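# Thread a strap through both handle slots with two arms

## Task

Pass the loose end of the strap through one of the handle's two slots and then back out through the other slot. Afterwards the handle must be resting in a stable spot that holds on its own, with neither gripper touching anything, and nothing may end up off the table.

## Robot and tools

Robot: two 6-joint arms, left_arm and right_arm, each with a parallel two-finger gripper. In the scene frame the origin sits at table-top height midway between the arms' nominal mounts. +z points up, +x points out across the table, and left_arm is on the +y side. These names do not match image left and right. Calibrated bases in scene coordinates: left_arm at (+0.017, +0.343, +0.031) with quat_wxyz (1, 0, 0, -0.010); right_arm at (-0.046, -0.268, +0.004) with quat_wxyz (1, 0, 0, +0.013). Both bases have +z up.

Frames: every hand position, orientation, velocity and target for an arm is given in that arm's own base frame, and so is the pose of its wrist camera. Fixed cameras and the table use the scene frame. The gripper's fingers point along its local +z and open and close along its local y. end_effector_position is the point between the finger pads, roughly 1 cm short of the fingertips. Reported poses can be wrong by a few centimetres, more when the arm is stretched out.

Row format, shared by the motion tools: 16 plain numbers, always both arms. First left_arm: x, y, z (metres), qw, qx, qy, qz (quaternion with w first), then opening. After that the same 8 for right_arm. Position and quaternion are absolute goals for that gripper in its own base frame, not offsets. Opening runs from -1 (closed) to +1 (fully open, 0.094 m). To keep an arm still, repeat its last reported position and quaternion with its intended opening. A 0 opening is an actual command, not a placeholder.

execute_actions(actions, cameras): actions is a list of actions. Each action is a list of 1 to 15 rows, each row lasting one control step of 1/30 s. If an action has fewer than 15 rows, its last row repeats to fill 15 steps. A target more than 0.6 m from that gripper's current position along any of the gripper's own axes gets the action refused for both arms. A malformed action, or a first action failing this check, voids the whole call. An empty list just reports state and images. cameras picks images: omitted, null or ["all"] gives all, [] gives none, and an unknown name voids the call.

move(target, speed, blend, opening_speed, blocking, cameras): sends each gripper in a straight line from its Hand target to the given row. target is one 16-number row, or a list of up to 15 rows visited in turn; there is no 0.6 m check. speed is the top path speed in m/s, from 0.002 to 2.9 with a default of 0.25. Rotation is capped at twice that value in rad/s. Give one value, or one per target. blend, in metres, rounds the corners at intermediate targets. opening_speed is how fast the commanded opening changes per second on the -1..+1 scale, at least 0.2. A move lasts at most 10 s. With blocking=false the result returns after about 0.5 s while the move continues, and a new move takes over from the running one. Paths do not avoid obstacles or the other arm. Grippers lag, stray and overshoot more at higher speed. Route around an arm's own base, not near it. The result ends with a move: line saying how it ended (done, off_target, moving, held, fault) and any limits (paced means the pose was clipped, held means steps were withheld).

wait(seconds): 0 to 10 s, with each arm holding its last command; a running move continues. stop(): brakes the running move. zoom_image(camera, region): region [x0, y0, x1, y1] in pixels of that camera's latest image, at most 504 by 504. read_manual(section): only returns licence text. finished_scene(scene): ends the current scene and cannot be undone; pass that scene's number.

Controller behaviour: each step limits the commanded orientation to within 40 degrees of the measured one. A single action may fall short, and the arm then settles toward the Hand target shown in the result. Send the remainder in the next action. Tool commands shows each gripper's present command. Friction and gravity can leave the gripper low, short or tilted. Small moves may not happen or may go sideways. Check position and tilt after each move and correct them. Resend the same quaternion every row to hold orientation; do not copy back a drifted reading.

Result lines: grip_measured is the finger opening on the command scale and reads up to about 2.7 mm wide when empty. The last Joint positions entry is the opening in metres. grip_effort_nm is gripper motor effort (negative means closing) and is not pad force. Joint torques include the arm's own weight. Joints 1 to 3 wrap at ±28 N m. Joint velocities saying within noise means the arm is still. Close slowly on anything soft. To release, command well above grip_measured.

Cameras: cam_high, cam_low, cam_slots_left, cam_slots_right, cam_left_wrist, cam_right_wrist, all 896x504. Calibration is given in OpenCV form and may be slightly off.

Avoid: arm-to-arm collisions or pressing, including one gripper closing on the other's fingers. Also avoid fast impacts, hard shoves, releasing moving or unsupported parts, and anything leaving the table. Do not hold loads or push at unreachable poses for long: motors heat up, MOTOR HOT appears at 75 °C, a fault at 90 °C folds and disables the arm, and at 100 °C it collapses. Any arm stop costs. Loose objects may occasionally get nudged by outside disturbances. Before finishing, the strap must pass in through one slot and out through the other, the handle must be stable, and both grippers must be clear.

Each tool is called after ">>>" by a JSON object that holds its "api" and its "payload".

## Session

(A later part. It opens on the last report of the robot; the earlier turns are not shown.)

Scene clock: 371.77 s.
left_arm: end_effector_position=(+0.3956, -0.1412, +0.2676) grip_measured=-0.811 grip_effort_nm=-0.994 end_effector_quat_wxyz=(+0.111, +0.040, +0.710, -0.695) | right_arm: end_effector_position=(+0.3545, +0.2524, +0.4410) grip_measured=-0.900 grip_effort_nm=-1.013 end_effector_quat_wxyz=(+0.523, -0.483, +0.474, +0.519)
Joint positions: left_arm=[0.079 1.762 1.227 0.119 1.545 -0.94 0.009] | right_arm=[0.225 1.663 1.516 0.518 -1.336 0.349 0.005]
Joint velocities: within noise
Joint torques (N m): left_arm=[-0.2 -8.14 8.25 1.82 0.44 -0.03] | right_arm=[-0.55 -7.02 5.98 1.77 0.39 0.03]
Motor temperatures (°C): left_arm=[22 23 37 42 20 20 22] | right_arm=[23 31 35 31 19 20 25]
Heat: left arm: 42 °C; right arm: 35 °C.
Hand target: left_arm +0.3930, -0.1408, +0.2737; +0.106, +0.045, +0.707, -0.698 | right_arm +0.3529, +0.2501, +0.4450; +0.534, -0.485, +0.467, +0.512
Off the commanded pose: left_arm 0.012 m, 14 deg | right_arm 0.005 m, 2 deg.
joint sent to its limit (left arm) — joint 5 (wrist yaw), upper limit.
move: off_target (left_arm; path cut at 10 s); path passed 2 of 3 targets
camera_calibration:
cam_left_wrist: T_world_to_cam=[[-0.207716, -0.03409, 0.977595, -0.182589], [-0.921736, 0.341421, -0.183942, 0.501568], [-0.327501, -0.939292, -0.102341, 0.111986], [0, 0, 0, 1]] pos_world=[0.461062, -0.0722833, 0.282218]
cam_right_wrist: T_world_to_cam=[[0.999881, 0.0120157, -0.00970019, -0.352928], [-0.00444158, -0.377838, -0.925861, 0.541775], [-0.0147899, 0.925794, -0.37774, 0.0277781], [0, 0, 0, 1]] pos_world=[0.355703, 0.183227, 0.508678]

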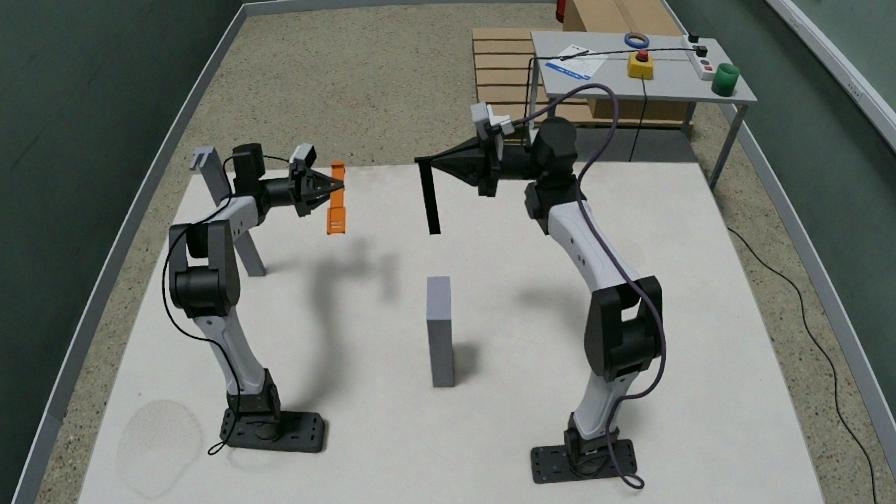

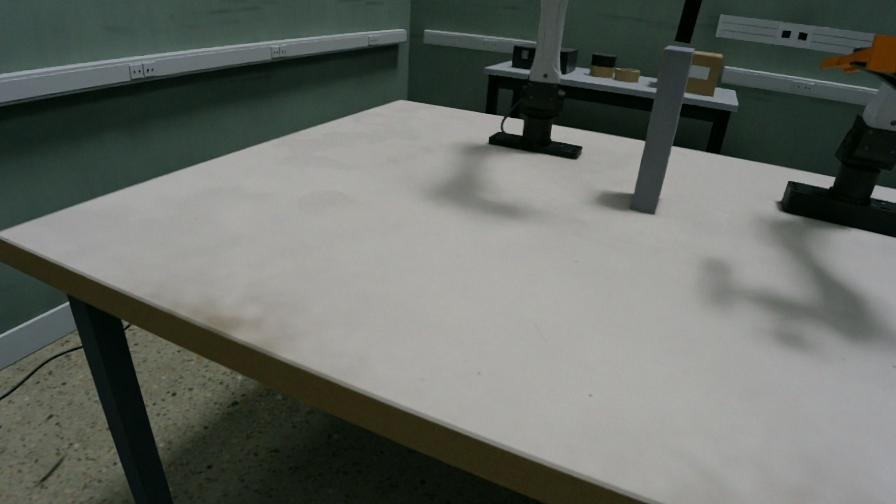

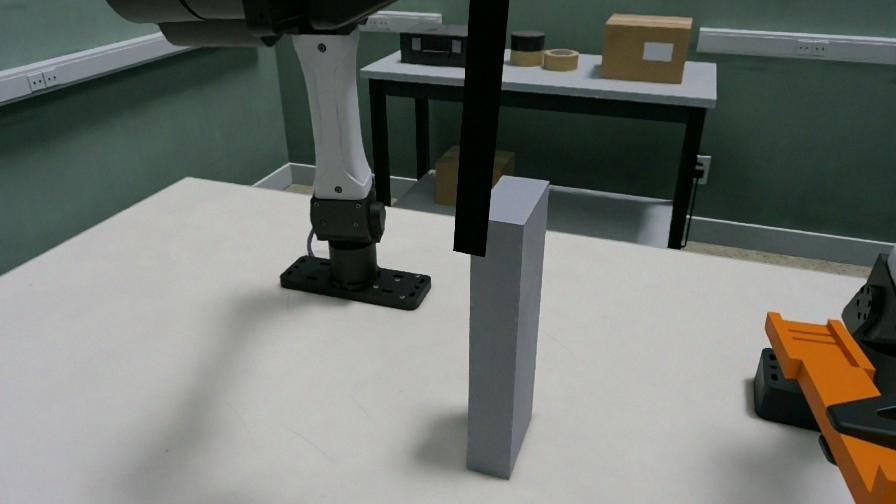

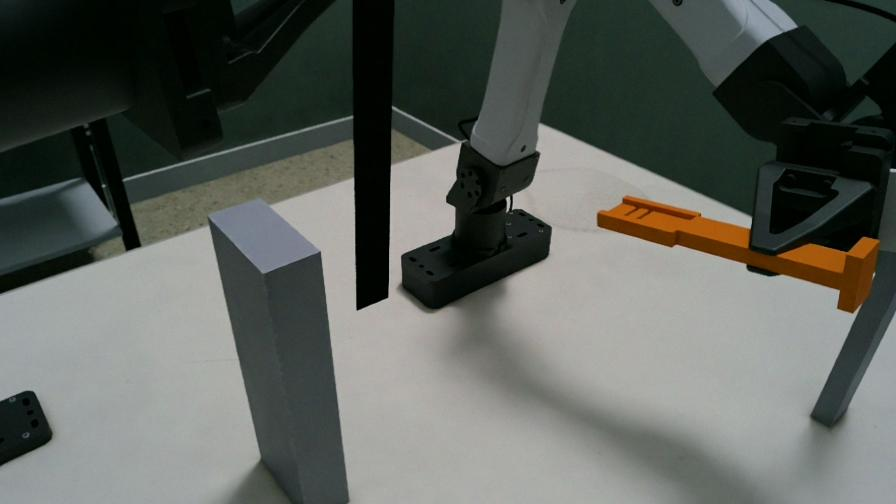

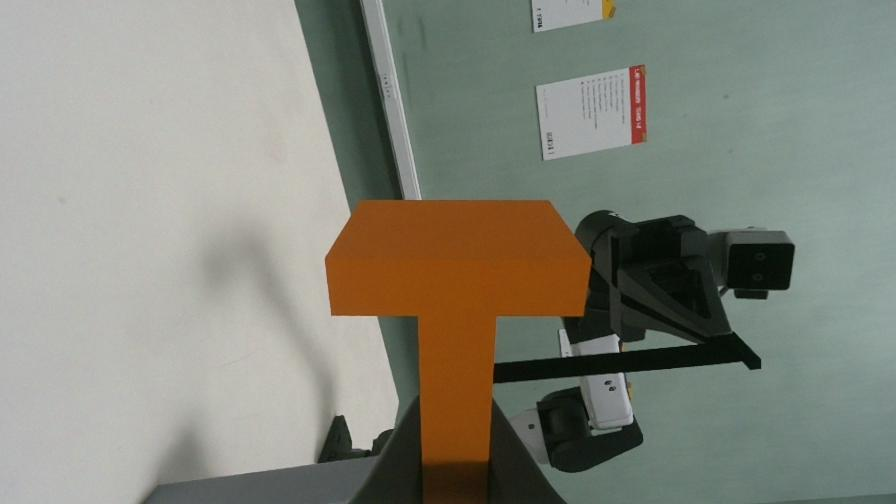

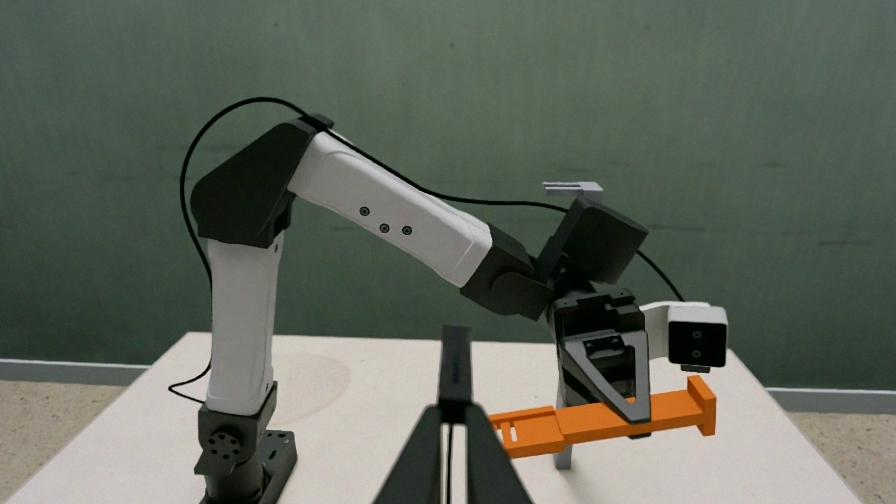

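>>> {"api": "move", "payload": {"target": [[0.395,-0.25,0.19,0,0,0.7019,-0.7123,-0.9,0.3530,0.2500,0.4450,0.5468,-0.4701,0.4529,0.5244,-1.0],[0.395,-0.335,0.175,0,0,0.7019,-0.7123,-0.9,0.3530,0.2500,0.4450,0.5468,-0.4701,0.4529,0.5244,-1.0]], "speed": 0.12, "blend": 0.02}}

>>> {"api": "zoom_image", "payload": {"camera": "cam_high", "region": [380, 120, 520, 300]}}

>>> {"api": "zoom_image", "payload": {"camera": "cam_right_wrist", "region": [300, 200, 700, 504]}}

Scene clock: 397.30 s.
left_arm: end_effector_position=(+0.3869, -0.3334, +0.1669) grip_measured=-0.811 grip_effort_nm=-0.999 end_effector_quat_wxyz=(-0.017, -0.005, +0.708, -0.706) | right_arm: end_effector_position=(+0.3483, +0.2502, +0.4477) grip_measured=-0.900 grip_effort_nm=-1.018 end_effector_quat_wxyz=(+0.538, -0.474, +0.455, +0.527)
Joint positions: left_arm=[-0.393 2.134 1.158 0.973 1.195 -1.599 0.009] | right_arm=[0.225 1.663 1.456 0.774 -1.317 0.521 0.005]
Joint velocities: within noise
Joint torques (N m): left_arm=[-0.36 -9.03 8.94 2.45 -0.12 0.06] | right_arm=[-0.28 -5.42 5.85 1.57 0.56 0.04]
Motor temperatures (°C): left_arm=[21 27 37 41 20 20 22] | right_arm=[23 32 34 30 19 20 25]
Heat: left arm: 41 °C; right arm: 34 °C.
Hand target: left_arm +0.3946, -0.3346, +0.1751; +0.000, +0.000, +0.702, -0.712 | right_arm +0.3528, +0.2500, +0.4451; +0.546, -0.470, +0.454, +0.524
Off the commanded pose: left_arm 0.012 m, 2 deg | right_arm 0.005 m, 1 deg.
move: off_target (left_arm)
camera_calibration:
cam_left_wrist: T_world_to_cam=[[0.034584, -0.00411078, 0.999393, -0.180007], [-0.89403, 0.446807, 0.0327758, 0.528915], [-0.446671, -0.894621, 0.0117772, -0.0397724], [0, 0, 0, 1]] pos_world=[0.461326, -0.272644, 0.163031]
cam_right_wrist: T_world_to_cam=[[0.999853, 0.0141929, 0.00962424, -0.355794], [0.0137716, -0.330162, -0.943824, 0.536904], [-0.010218, 0.943818, -0.330309, 0.00488748], [0, 0, 0, 1]] pos_world=[0.348398, 0.177702, 0.511781]

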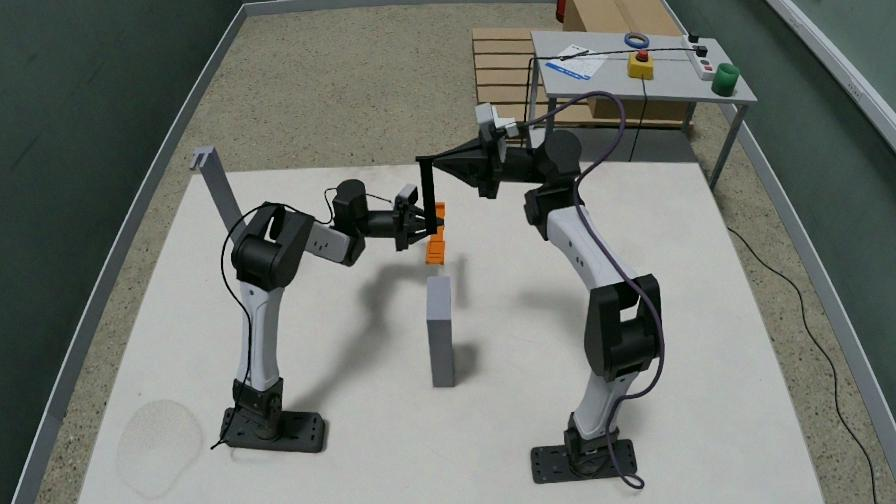

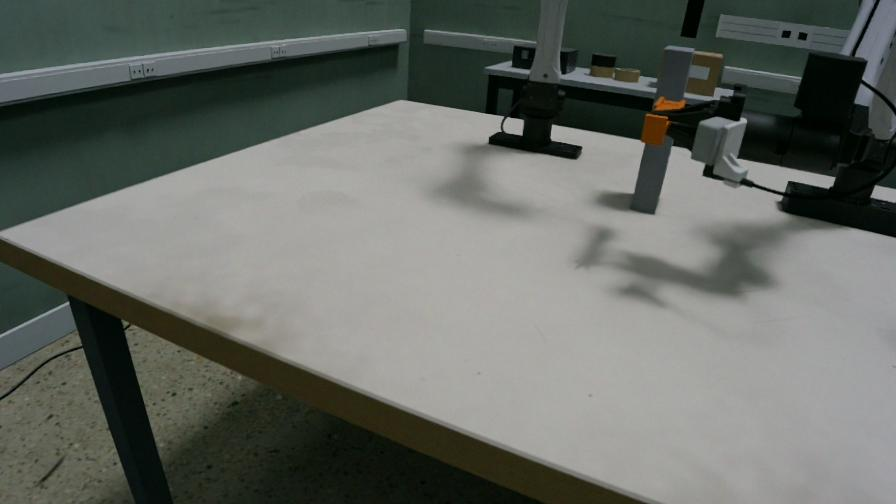

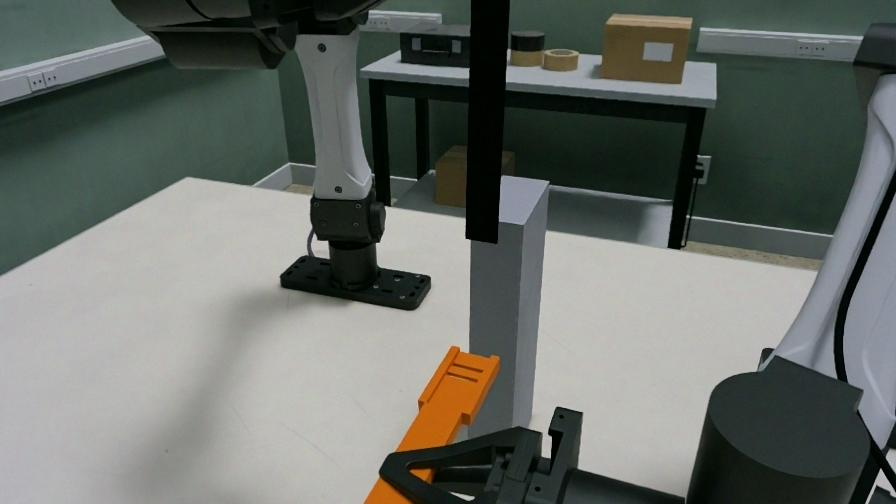

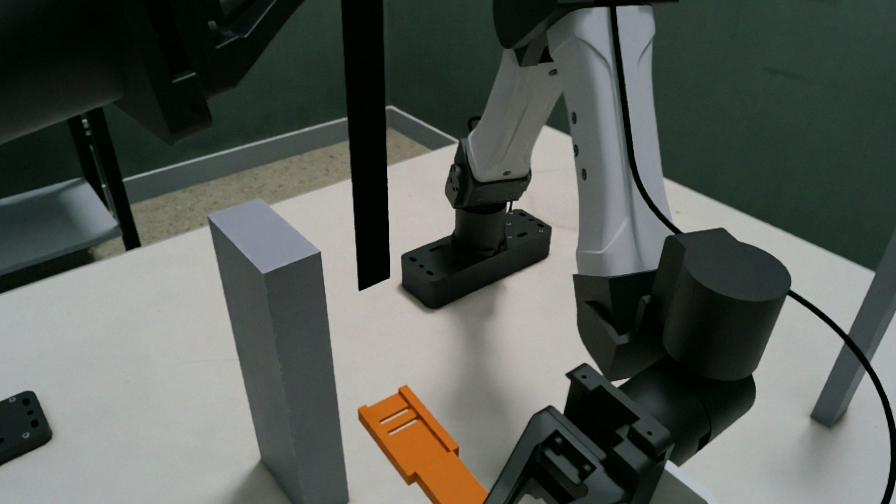

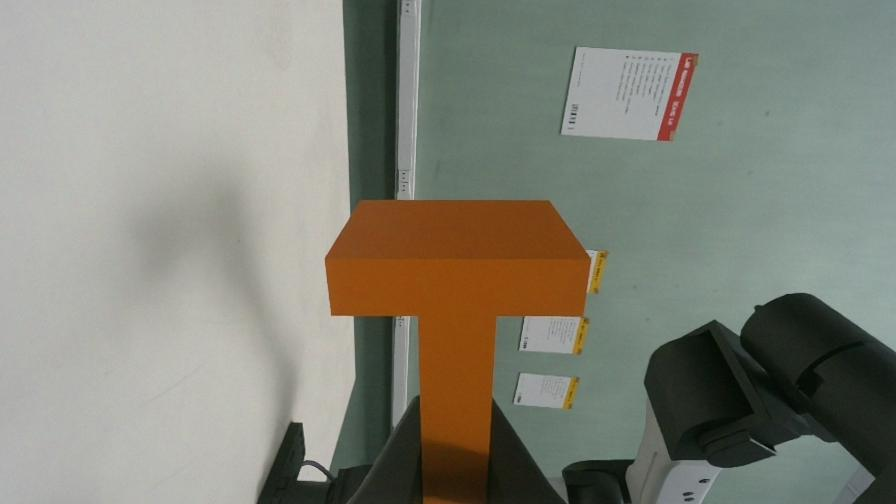

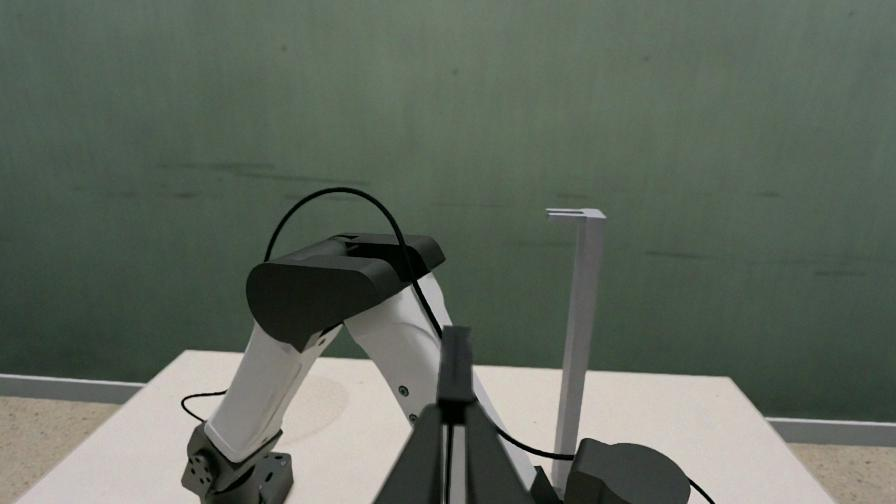

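Scaled by 2.800 from the camera's 896x504 image, which has a finer 1280x720 frame.

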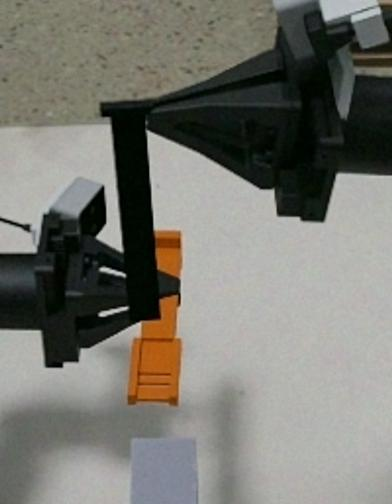

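Scaled by 1.260 from the camera's 896x504 image, which has a finer 1280x720 frame.

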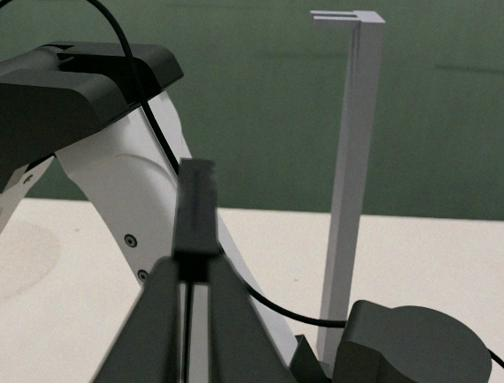

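>>> {"api": "zoom_image", "payload": {"camera": "cam_slots_left", "region": [400, 220, 560, 420]}}

>>> {"api": "zoom_image", "payload": {"camera": "cam_slots_right", "region": [330, 260, 490, 460]}}

Scaled by 2.520 from the camera's 896x504 image, which has a finer 1280x720 frame.

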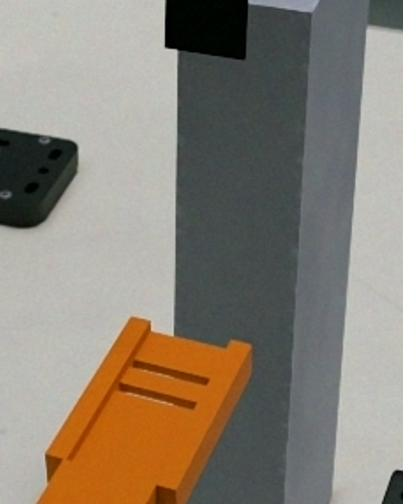

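Scaled by 2.520 from the camera's 896x504 image, which has a finer 1280x720 frame.

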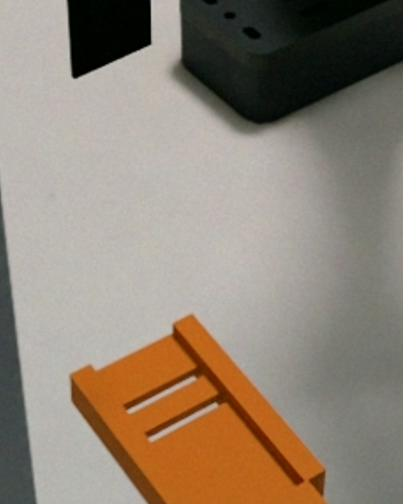

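>>> {"api": "move", "payload": {"target": [[0.395,-0.335,0.175,0,0,0.7019,-0.7123,-0.9,0.3670,0.2500,0.3900,0.5468,-0.4701,0.4529,0.5244,-1.0]], "speed": 0.08, "cameras": ["cam_high","cam_slots_left","cam_slots_right","cam_right_wrist"]}}

>>> {"api": "zoom_image", "payload": {"camera": "cam_slots_left", "region": [400, 220, 560, 420]}}

>>> {"api": "zoom_image", "payload": {"camera": "cam_slots_right", "region": [330, 260, 490, 460]}}

>>> {"api": "zoom_image", "payload": {"camera": "cam_high", "region": [400, 160, 480, 280]}}

Scene clock: 449.30 s.
left_arm: end_effector_position=(+0.3871, -0.3334, +0.1670) grip_measured=-0.811 grip_effort_nm=-0.999 end_effector_quat_wxyz=(-0.017, -0.006, +0.707, -0.707) | right_arm: end_effector_position=(+0.3627, +0.2517, +0.3942) grip_measured=-0.900 grip_effort_nm=-1.013 end_effector_quat_wxyz=(+0.539, -0.472, +0.458, +0.527)
Joint positions: left_arm=[-0.393 2.134 1.158 0.974 1.193 -1.6 0.009] | right_arm=[0.22 1.73 1.316 0.985 -1.316 0.531 0.005]
Joint velocities: within noise
Joint torques (N m): left_arm=[-0.39 -8.98 8.7 2.42 -0.11 0.04] | right_arm=[-0.7 -5.38 5.93 1.67 0.52 0.03]
Motor temperatures (°C): left_arm=[21 34 36 43 20 20 22] | right_arm=[23 30 32 29 19 20 25]
Heat: left arm: 43 °C; right arm: 32 °C.
Hand target: left_arm +0.3947, -0.3346, +0.1751; +0.000, +0.000, +0.702, -0.712 | right_arm +0.3668, +0.2499, +0.3900; +0.546, -0.471, +0.454, +0.523
Off the commanded pose: left_arm 0.011 m, 2 deg | right_arm 0.006 m, 1 deg.
move: off_target (left_arm)
camera_calibration:
cam_right_wrist: T_world_to_cam=[[0.999939, 0.0103608, 0.00373494, -0.366436], [0.00693416, -0.328792, -0.944377, 0.489025], [-0.00855649, 0.944345, -0.328844, -0.0152636], [0, 0, 0, 1]] pos_world=[0.362892, 0.178998, 0.458173]
Images, in order (width x height): cam_high 896x504, cam_slots_left 896x504, cam_slots_right 896x504, cam_right_wrist 896x504.

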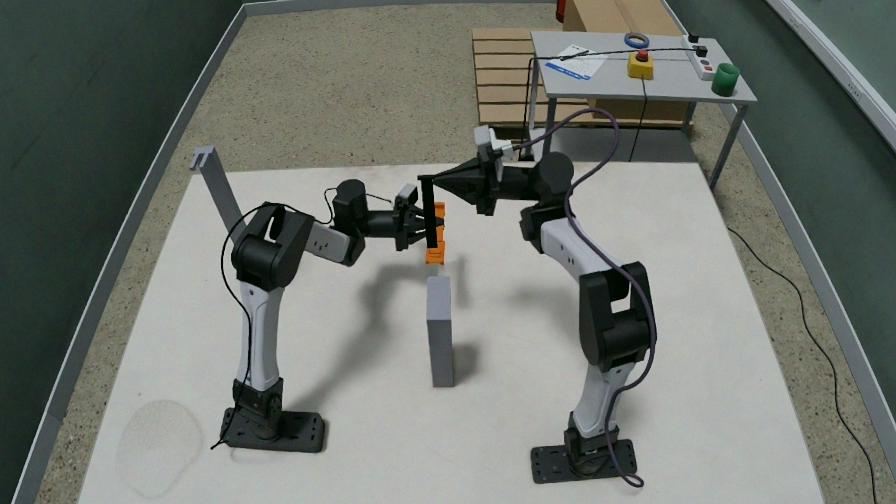

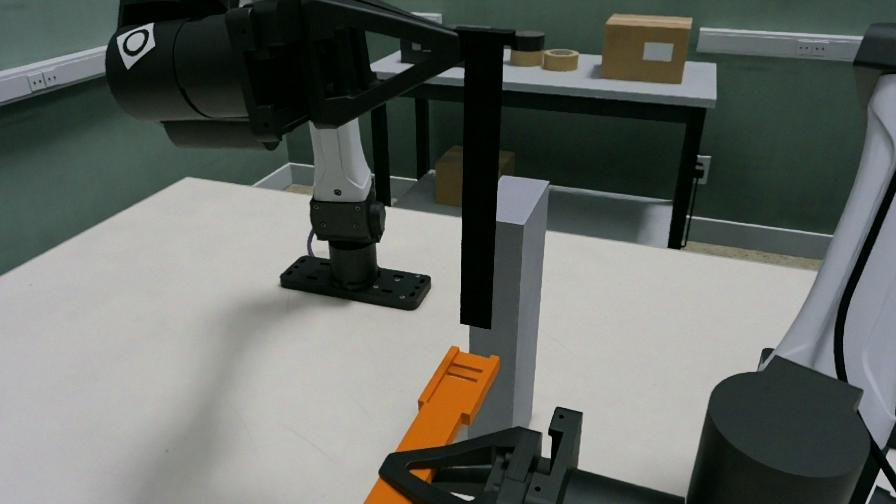

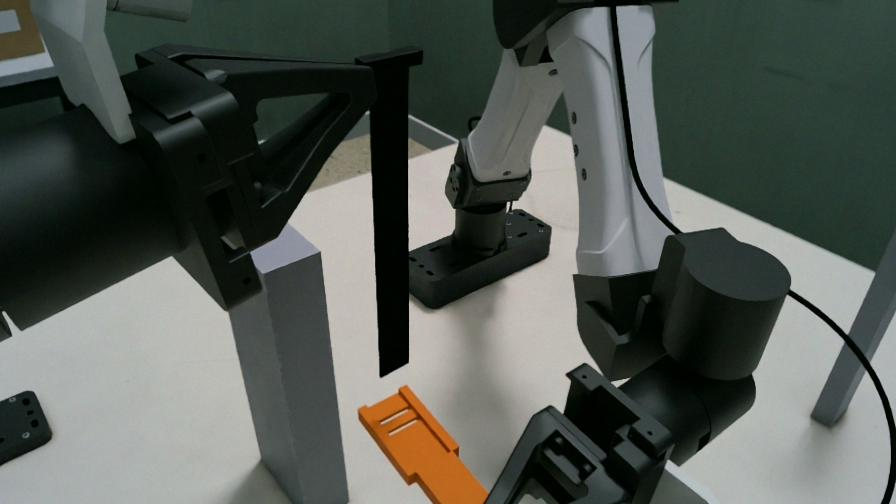

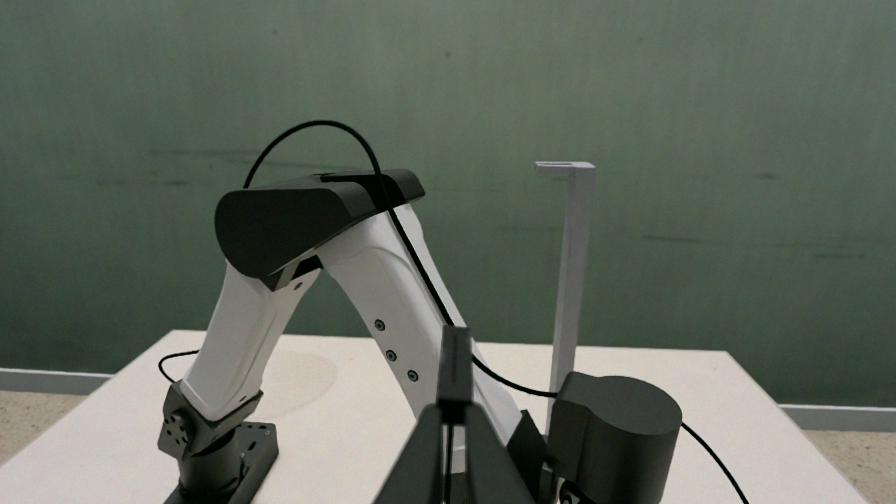

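Scaled by 2.520 from the camera's 896x504 image, which has a finer 1280x720 frame.

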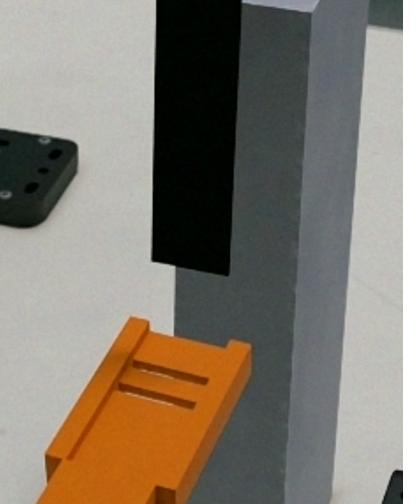

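Scaled by 2.520 from the camera's 896x504 image, which has a finer 1280x720 frame.

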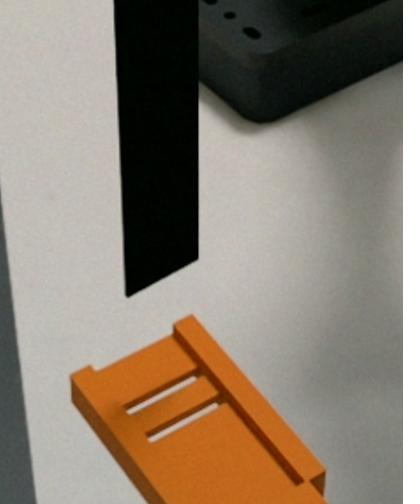

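Scaled by 4.200 from the camera's 896x504 image, which has a finer 1280x720 frame.

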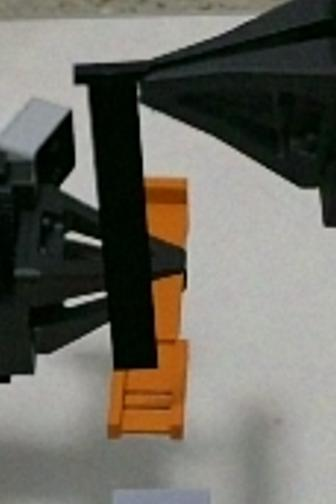

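>>> {"api": "move", "payload": {"target": [[0.395,-0.335,0.175,0,0,0.7019,-0.7123,-0.9,0.3714,0.2467,0.3680,0.5468,-0.4701,0.4529,0.5244,-1.0]], "speed": 0.06, "cameras": ["cam_high","cam_slots_left","cam_slots_right"]}}

>>> {"api": "zoom_image", "payload": {"camera": "cam_slots_left", "region": [420, 300, 540, 420]}}

>>> {"api": "zoom_image", "payload": {"camera": "cam_slots_right", "region": [340, 340, 460, 460]}}

Scene clock: 468.43 s.
left_arm: end_effector_position=(+0.3871, -0.3334, +0.1670) grip_measured=-0.811 grip_effort_nm=-0.989 end_effector_quat_wxyz=(-0.017, -0.006, +0.707, -0.707) | right_arm: end_effector_position=(+0.3694, +0.2485, +0.3724) grip_measured=-0.900 grip_effort_nm=-1.009 end_effector_quat_wxyz=(+0.540, -0.467, +0.461, +0.527)
Joint positions: left_arm=[-0.393 2.134 1.158 0.974 1.193 -1.6 0.009] | right_arm=[0.209 1.767 1.267 1.086 -1.316 0.552 0.005]
Joint velocities: within noise
Joint torques (N m): left_arm=[-0.39 -9.03 8.77 2.47 -0.13 0] | right_arm=[-0.62 -5.59 5.91 1.68 0.43 0.05]
Motor temperatures (°C): left_arm=[21 35 36 43 20 20 22] | right_arm=[23 30 31 29 19 20 26]
Heat: left arm: 43 °C; right arm: 31 °C.
Hand target: left_arm +0.3946, -0.3346, +0.1751; +0.000, +0.000, +0.702, -0.712 | right_arm +0.3713, +0.2467, +0.3680; +0.546, -0.471, +0.455, +0.523
Off the commanded pose: left_arm 0.011 m, 2 deg | right_arm 0.005 m, 1 deg.
move: off_target (left_arm)
Images, in order (width x height): cam_high 896x504, cam_slots_left 896x504, cam_slots_right 896x504.

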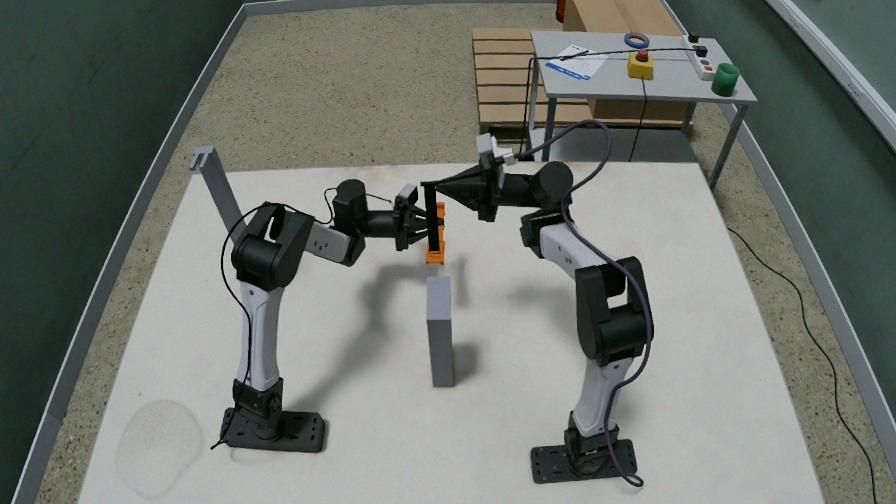

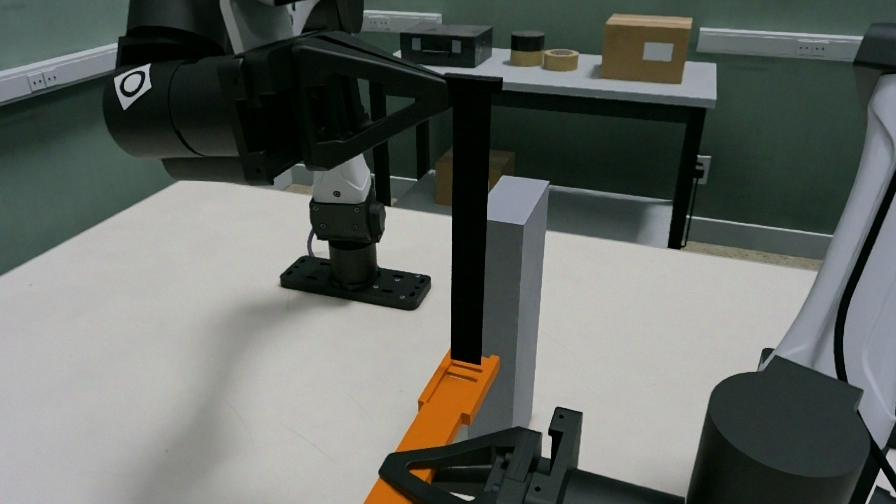

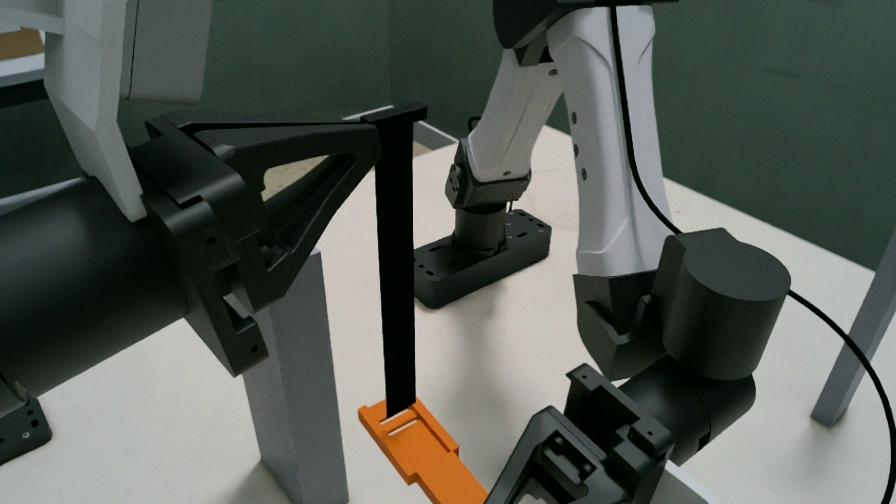

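Scaled by 4.200 from the camera's 896x504 image, which has a finer 1280x720 frame.

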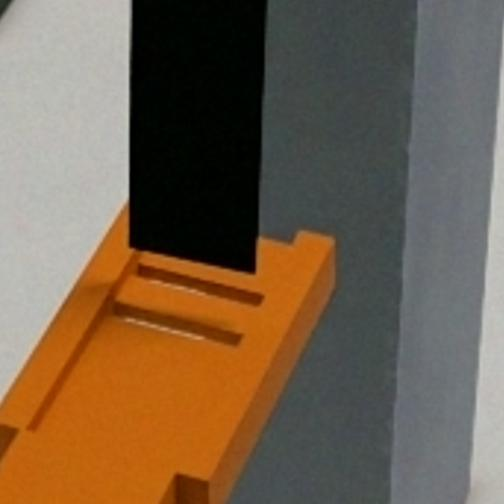

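Scaled by 4.200 from the camera's 896x504 image, which has a finer 1280x720 frame.

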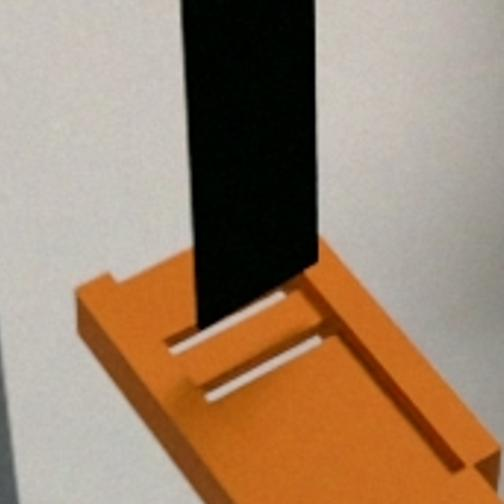

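>>> {"api": "move", "payload": {"target": [[0.395,-0.335,0.175,0,0,0.7019,-0.7123,-0.9,0.3645,0.2467,0.3690,0.5468,-0.4701,0.4529,0.5244,-1.0]], "speed": 0.04, "cameras": ["cam_slots_left","cam_slots_right"]}}

>>> {"api": "zoom_image", "payload": {"camera": "cam_slots_left", "region": [420, 300, 540, 420]}}

>>> {"api": "zoom_image", "payload": {"camera": "cam_slots_right", "region": [340, 340, 460, 460]}}

Scene clock: 478.90 s.
left_arm: end_effector_position=(+0.3871, -0.3334, +0.1670) grip_measured=-0.811 grip_effort_nm=-0.989 end_effector_quat_wxyz=(-0.017, -0.006, +0.707, -0.707) | right_arm: end_effector_position=(+0.3693, +0.2485, +0.3638) grip_measured=-0.900 grip_effort_nm=-1.013 end_effector_quat_wxyz=(+0.533, -0.462, +0.468, +0.532)
Joint positions: left_arm=[-0.393 2.134 1.158 0.974 1.193 -1.6 0.009] | right_arm=[0.209 1.767 1.241 1.087 -1.316 0.552 0.005]
Joint velocities: within noise
Joint torques (N m): left_arm=[-0.47 -9.14 8.75 2.43 -0.12 0.01] | right_arm=[-0.28 -7.62 5.7 1.74 0.46 -0.01]
Motor temperatures (°C): left_arm=[21 35 36 43 20 20 22] | right_arm=[23 30 31 30 19 20 26]
Heat: left arm: 43 °C; right arm: 31 °C.
Hand target: left_arm +0.3946, -0.3346, +0.1751; +0.000, +0.000, +0.702, -0.712 | right_arm +0.3645, +0.2468, +0.3689; +0.546, -0.471, +0.454, +0.523
Off the commanded pose: left_arm 0.011 m, 2 deg | right_arm 0.007 m, 3 deg.
move: off_target (left_arm, right_arm)
Images, in order (width x height): cam_slots_left 896x504, cam_slots_right 896x504.

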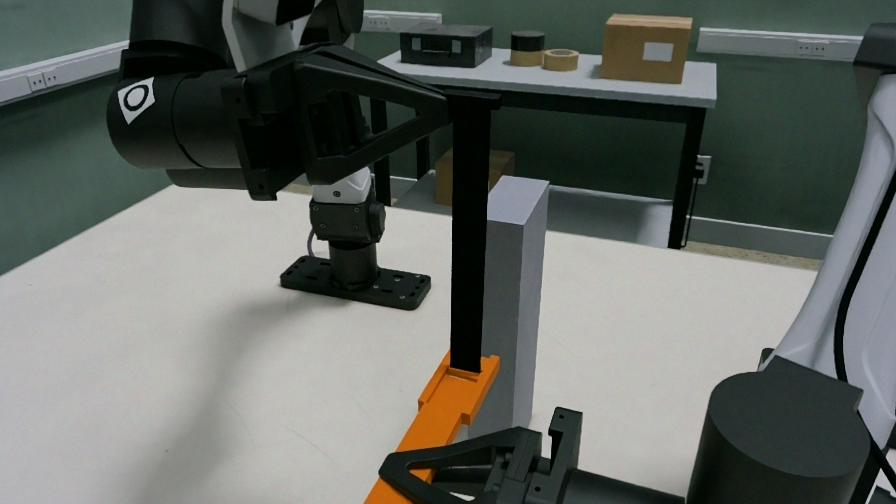

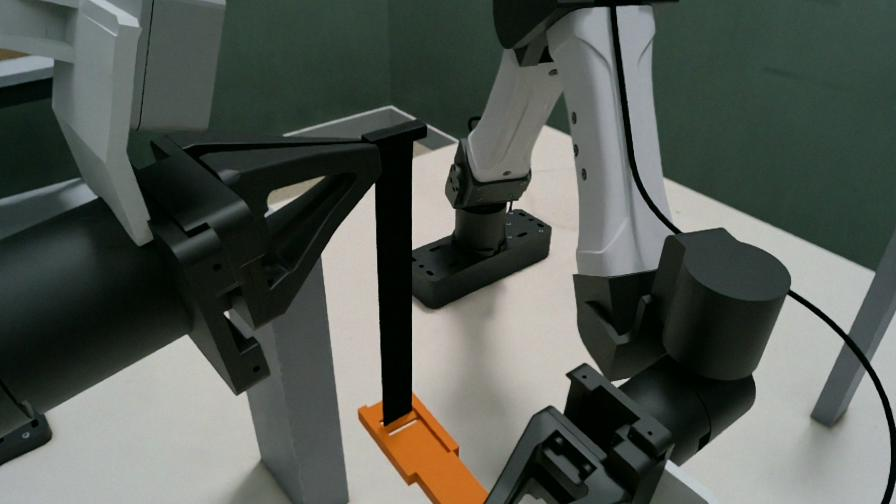

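Scaled by 4.200 from the camera's 896x504 image, which has a finer 1280x720 frame.

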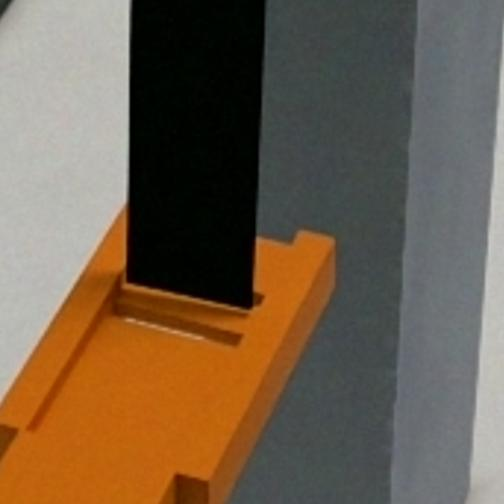

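Scaled by 4.200 from the camera's 896x504 image, which has a finer 1280x720 frame.

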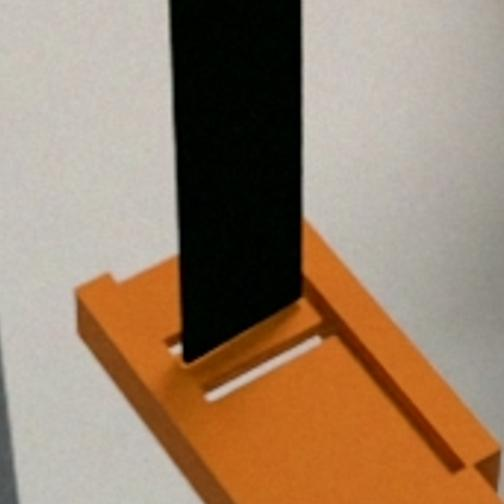

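>>> {"api": "move", "payload": {"target": [[0.395,-0.335,0.175,0,0,0.7019,-0.7123,-0.9,0.3600,0.2476,0.3800,0.5468,-0.4701,0.4529,0.5244,-1.0]], "speed": 0.04, "cameras": ["cam_slots_left","cam_slots_right"]}}

>>> {"api": "zoom_image", "payload": {"camera": "cam_slots_left", "region": [420, 300, 540, 420]}}

>>> {"api": "zoom_image", "payload": {"camera": "cam_slots_right", "region": [340, 340, 460, 460]}}

Scene clock: 486.60 s.
left_arm: end_effector_position=(+0.3871, -0.3334, +0.1670) grip_measured=-0.811 grip_effort_nm=-0.999 end_effector_quat_wxyz=(-0.017, -0.006, +0.707, -0.707) | right_arm: end_effector_position=(+0.3693, +0.2485, +0.3638) grip_measured=-0.900 grip_effort_nm=-1.018 end_effector_quat_wxyz=(+0.533, -0.462, +0.468, +0.532)
Joint positions: left_arm=[-0.393 2.134 1.158 0.974 1.193 -1.6 0.009] | right_arm=[0.209 1.767 1.241 1.087 -1.316 0.552 0.005]
Joint velocities: within noise
Joint torques (N m): left_arm=[-0.46 -9.06 8.69 2.42 -0.11 0.03] | right_arm=[0.18 -9.48 6.99 1.35 0.5 0.03]
Motor temperatures (°C): left_arm=[21 36 36 43 20 20 22] | right_arm=[23 30 32 30 19 20 26]
Heat: left arm: 43 °C; right arm: 32 °C.
Hand target: left_arm +0.3946, -0.3346, +0.1751; +0.000, +0.000, +0.702, -0.712 | right_arm +0.3599, +0.2476, +0.3797; +0.547, -0.470, +0.453, +0.524
Off the commanded pose: left_arm 0.011 m, 2 deg | right_arm 0.019 m, 3 deg.
move: off_target (left_arm, right_arm)
Images, in order (width x height): cam_slots_left 896x504, cam_slots_right 896x504.

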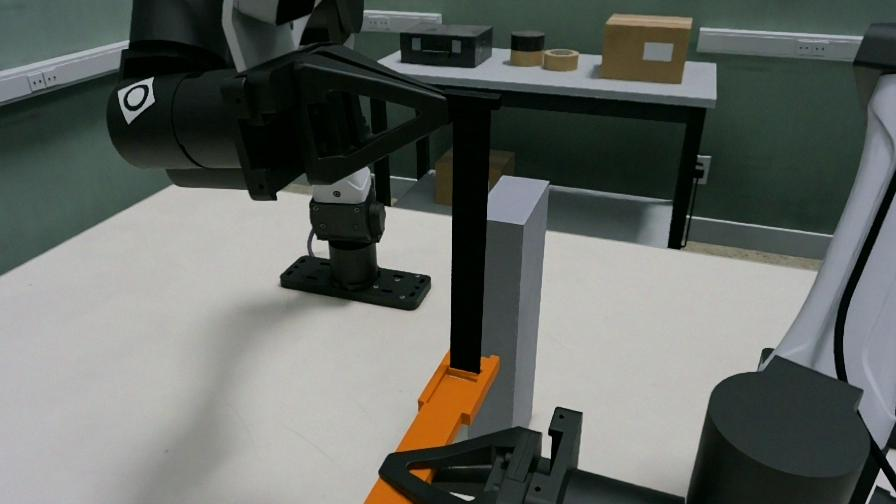

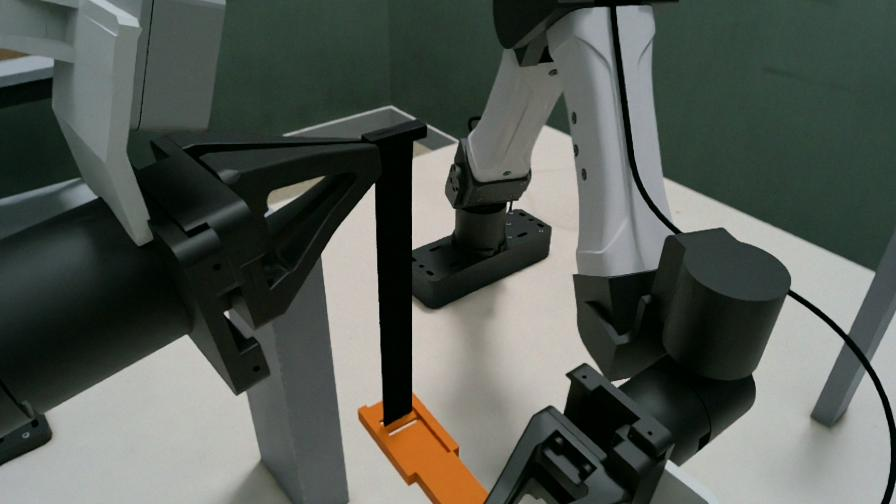

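Scaled by 4.200 from the camera's 896x504 image, which has a finer 1280x720 frame.

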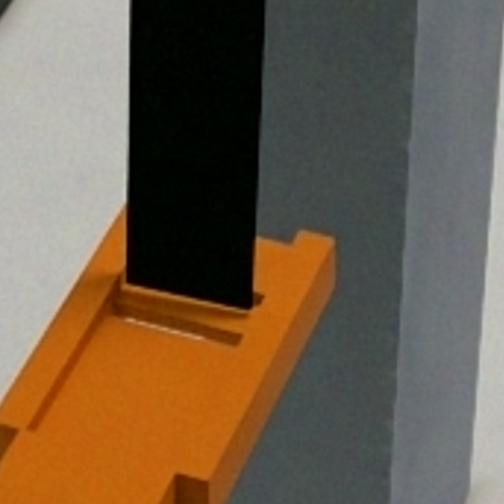

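Scaled by 4.200 from the camera's 896x504 image, which has a finer 1280x720 frame.

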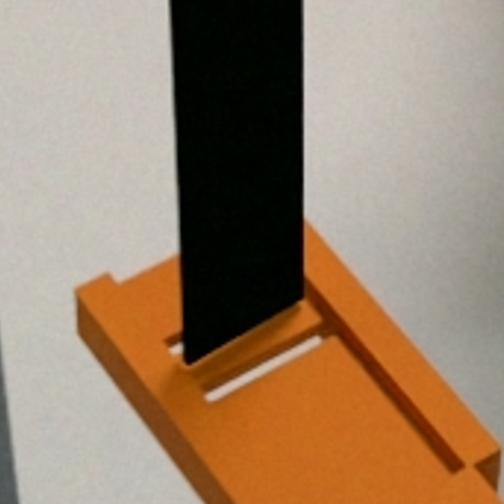

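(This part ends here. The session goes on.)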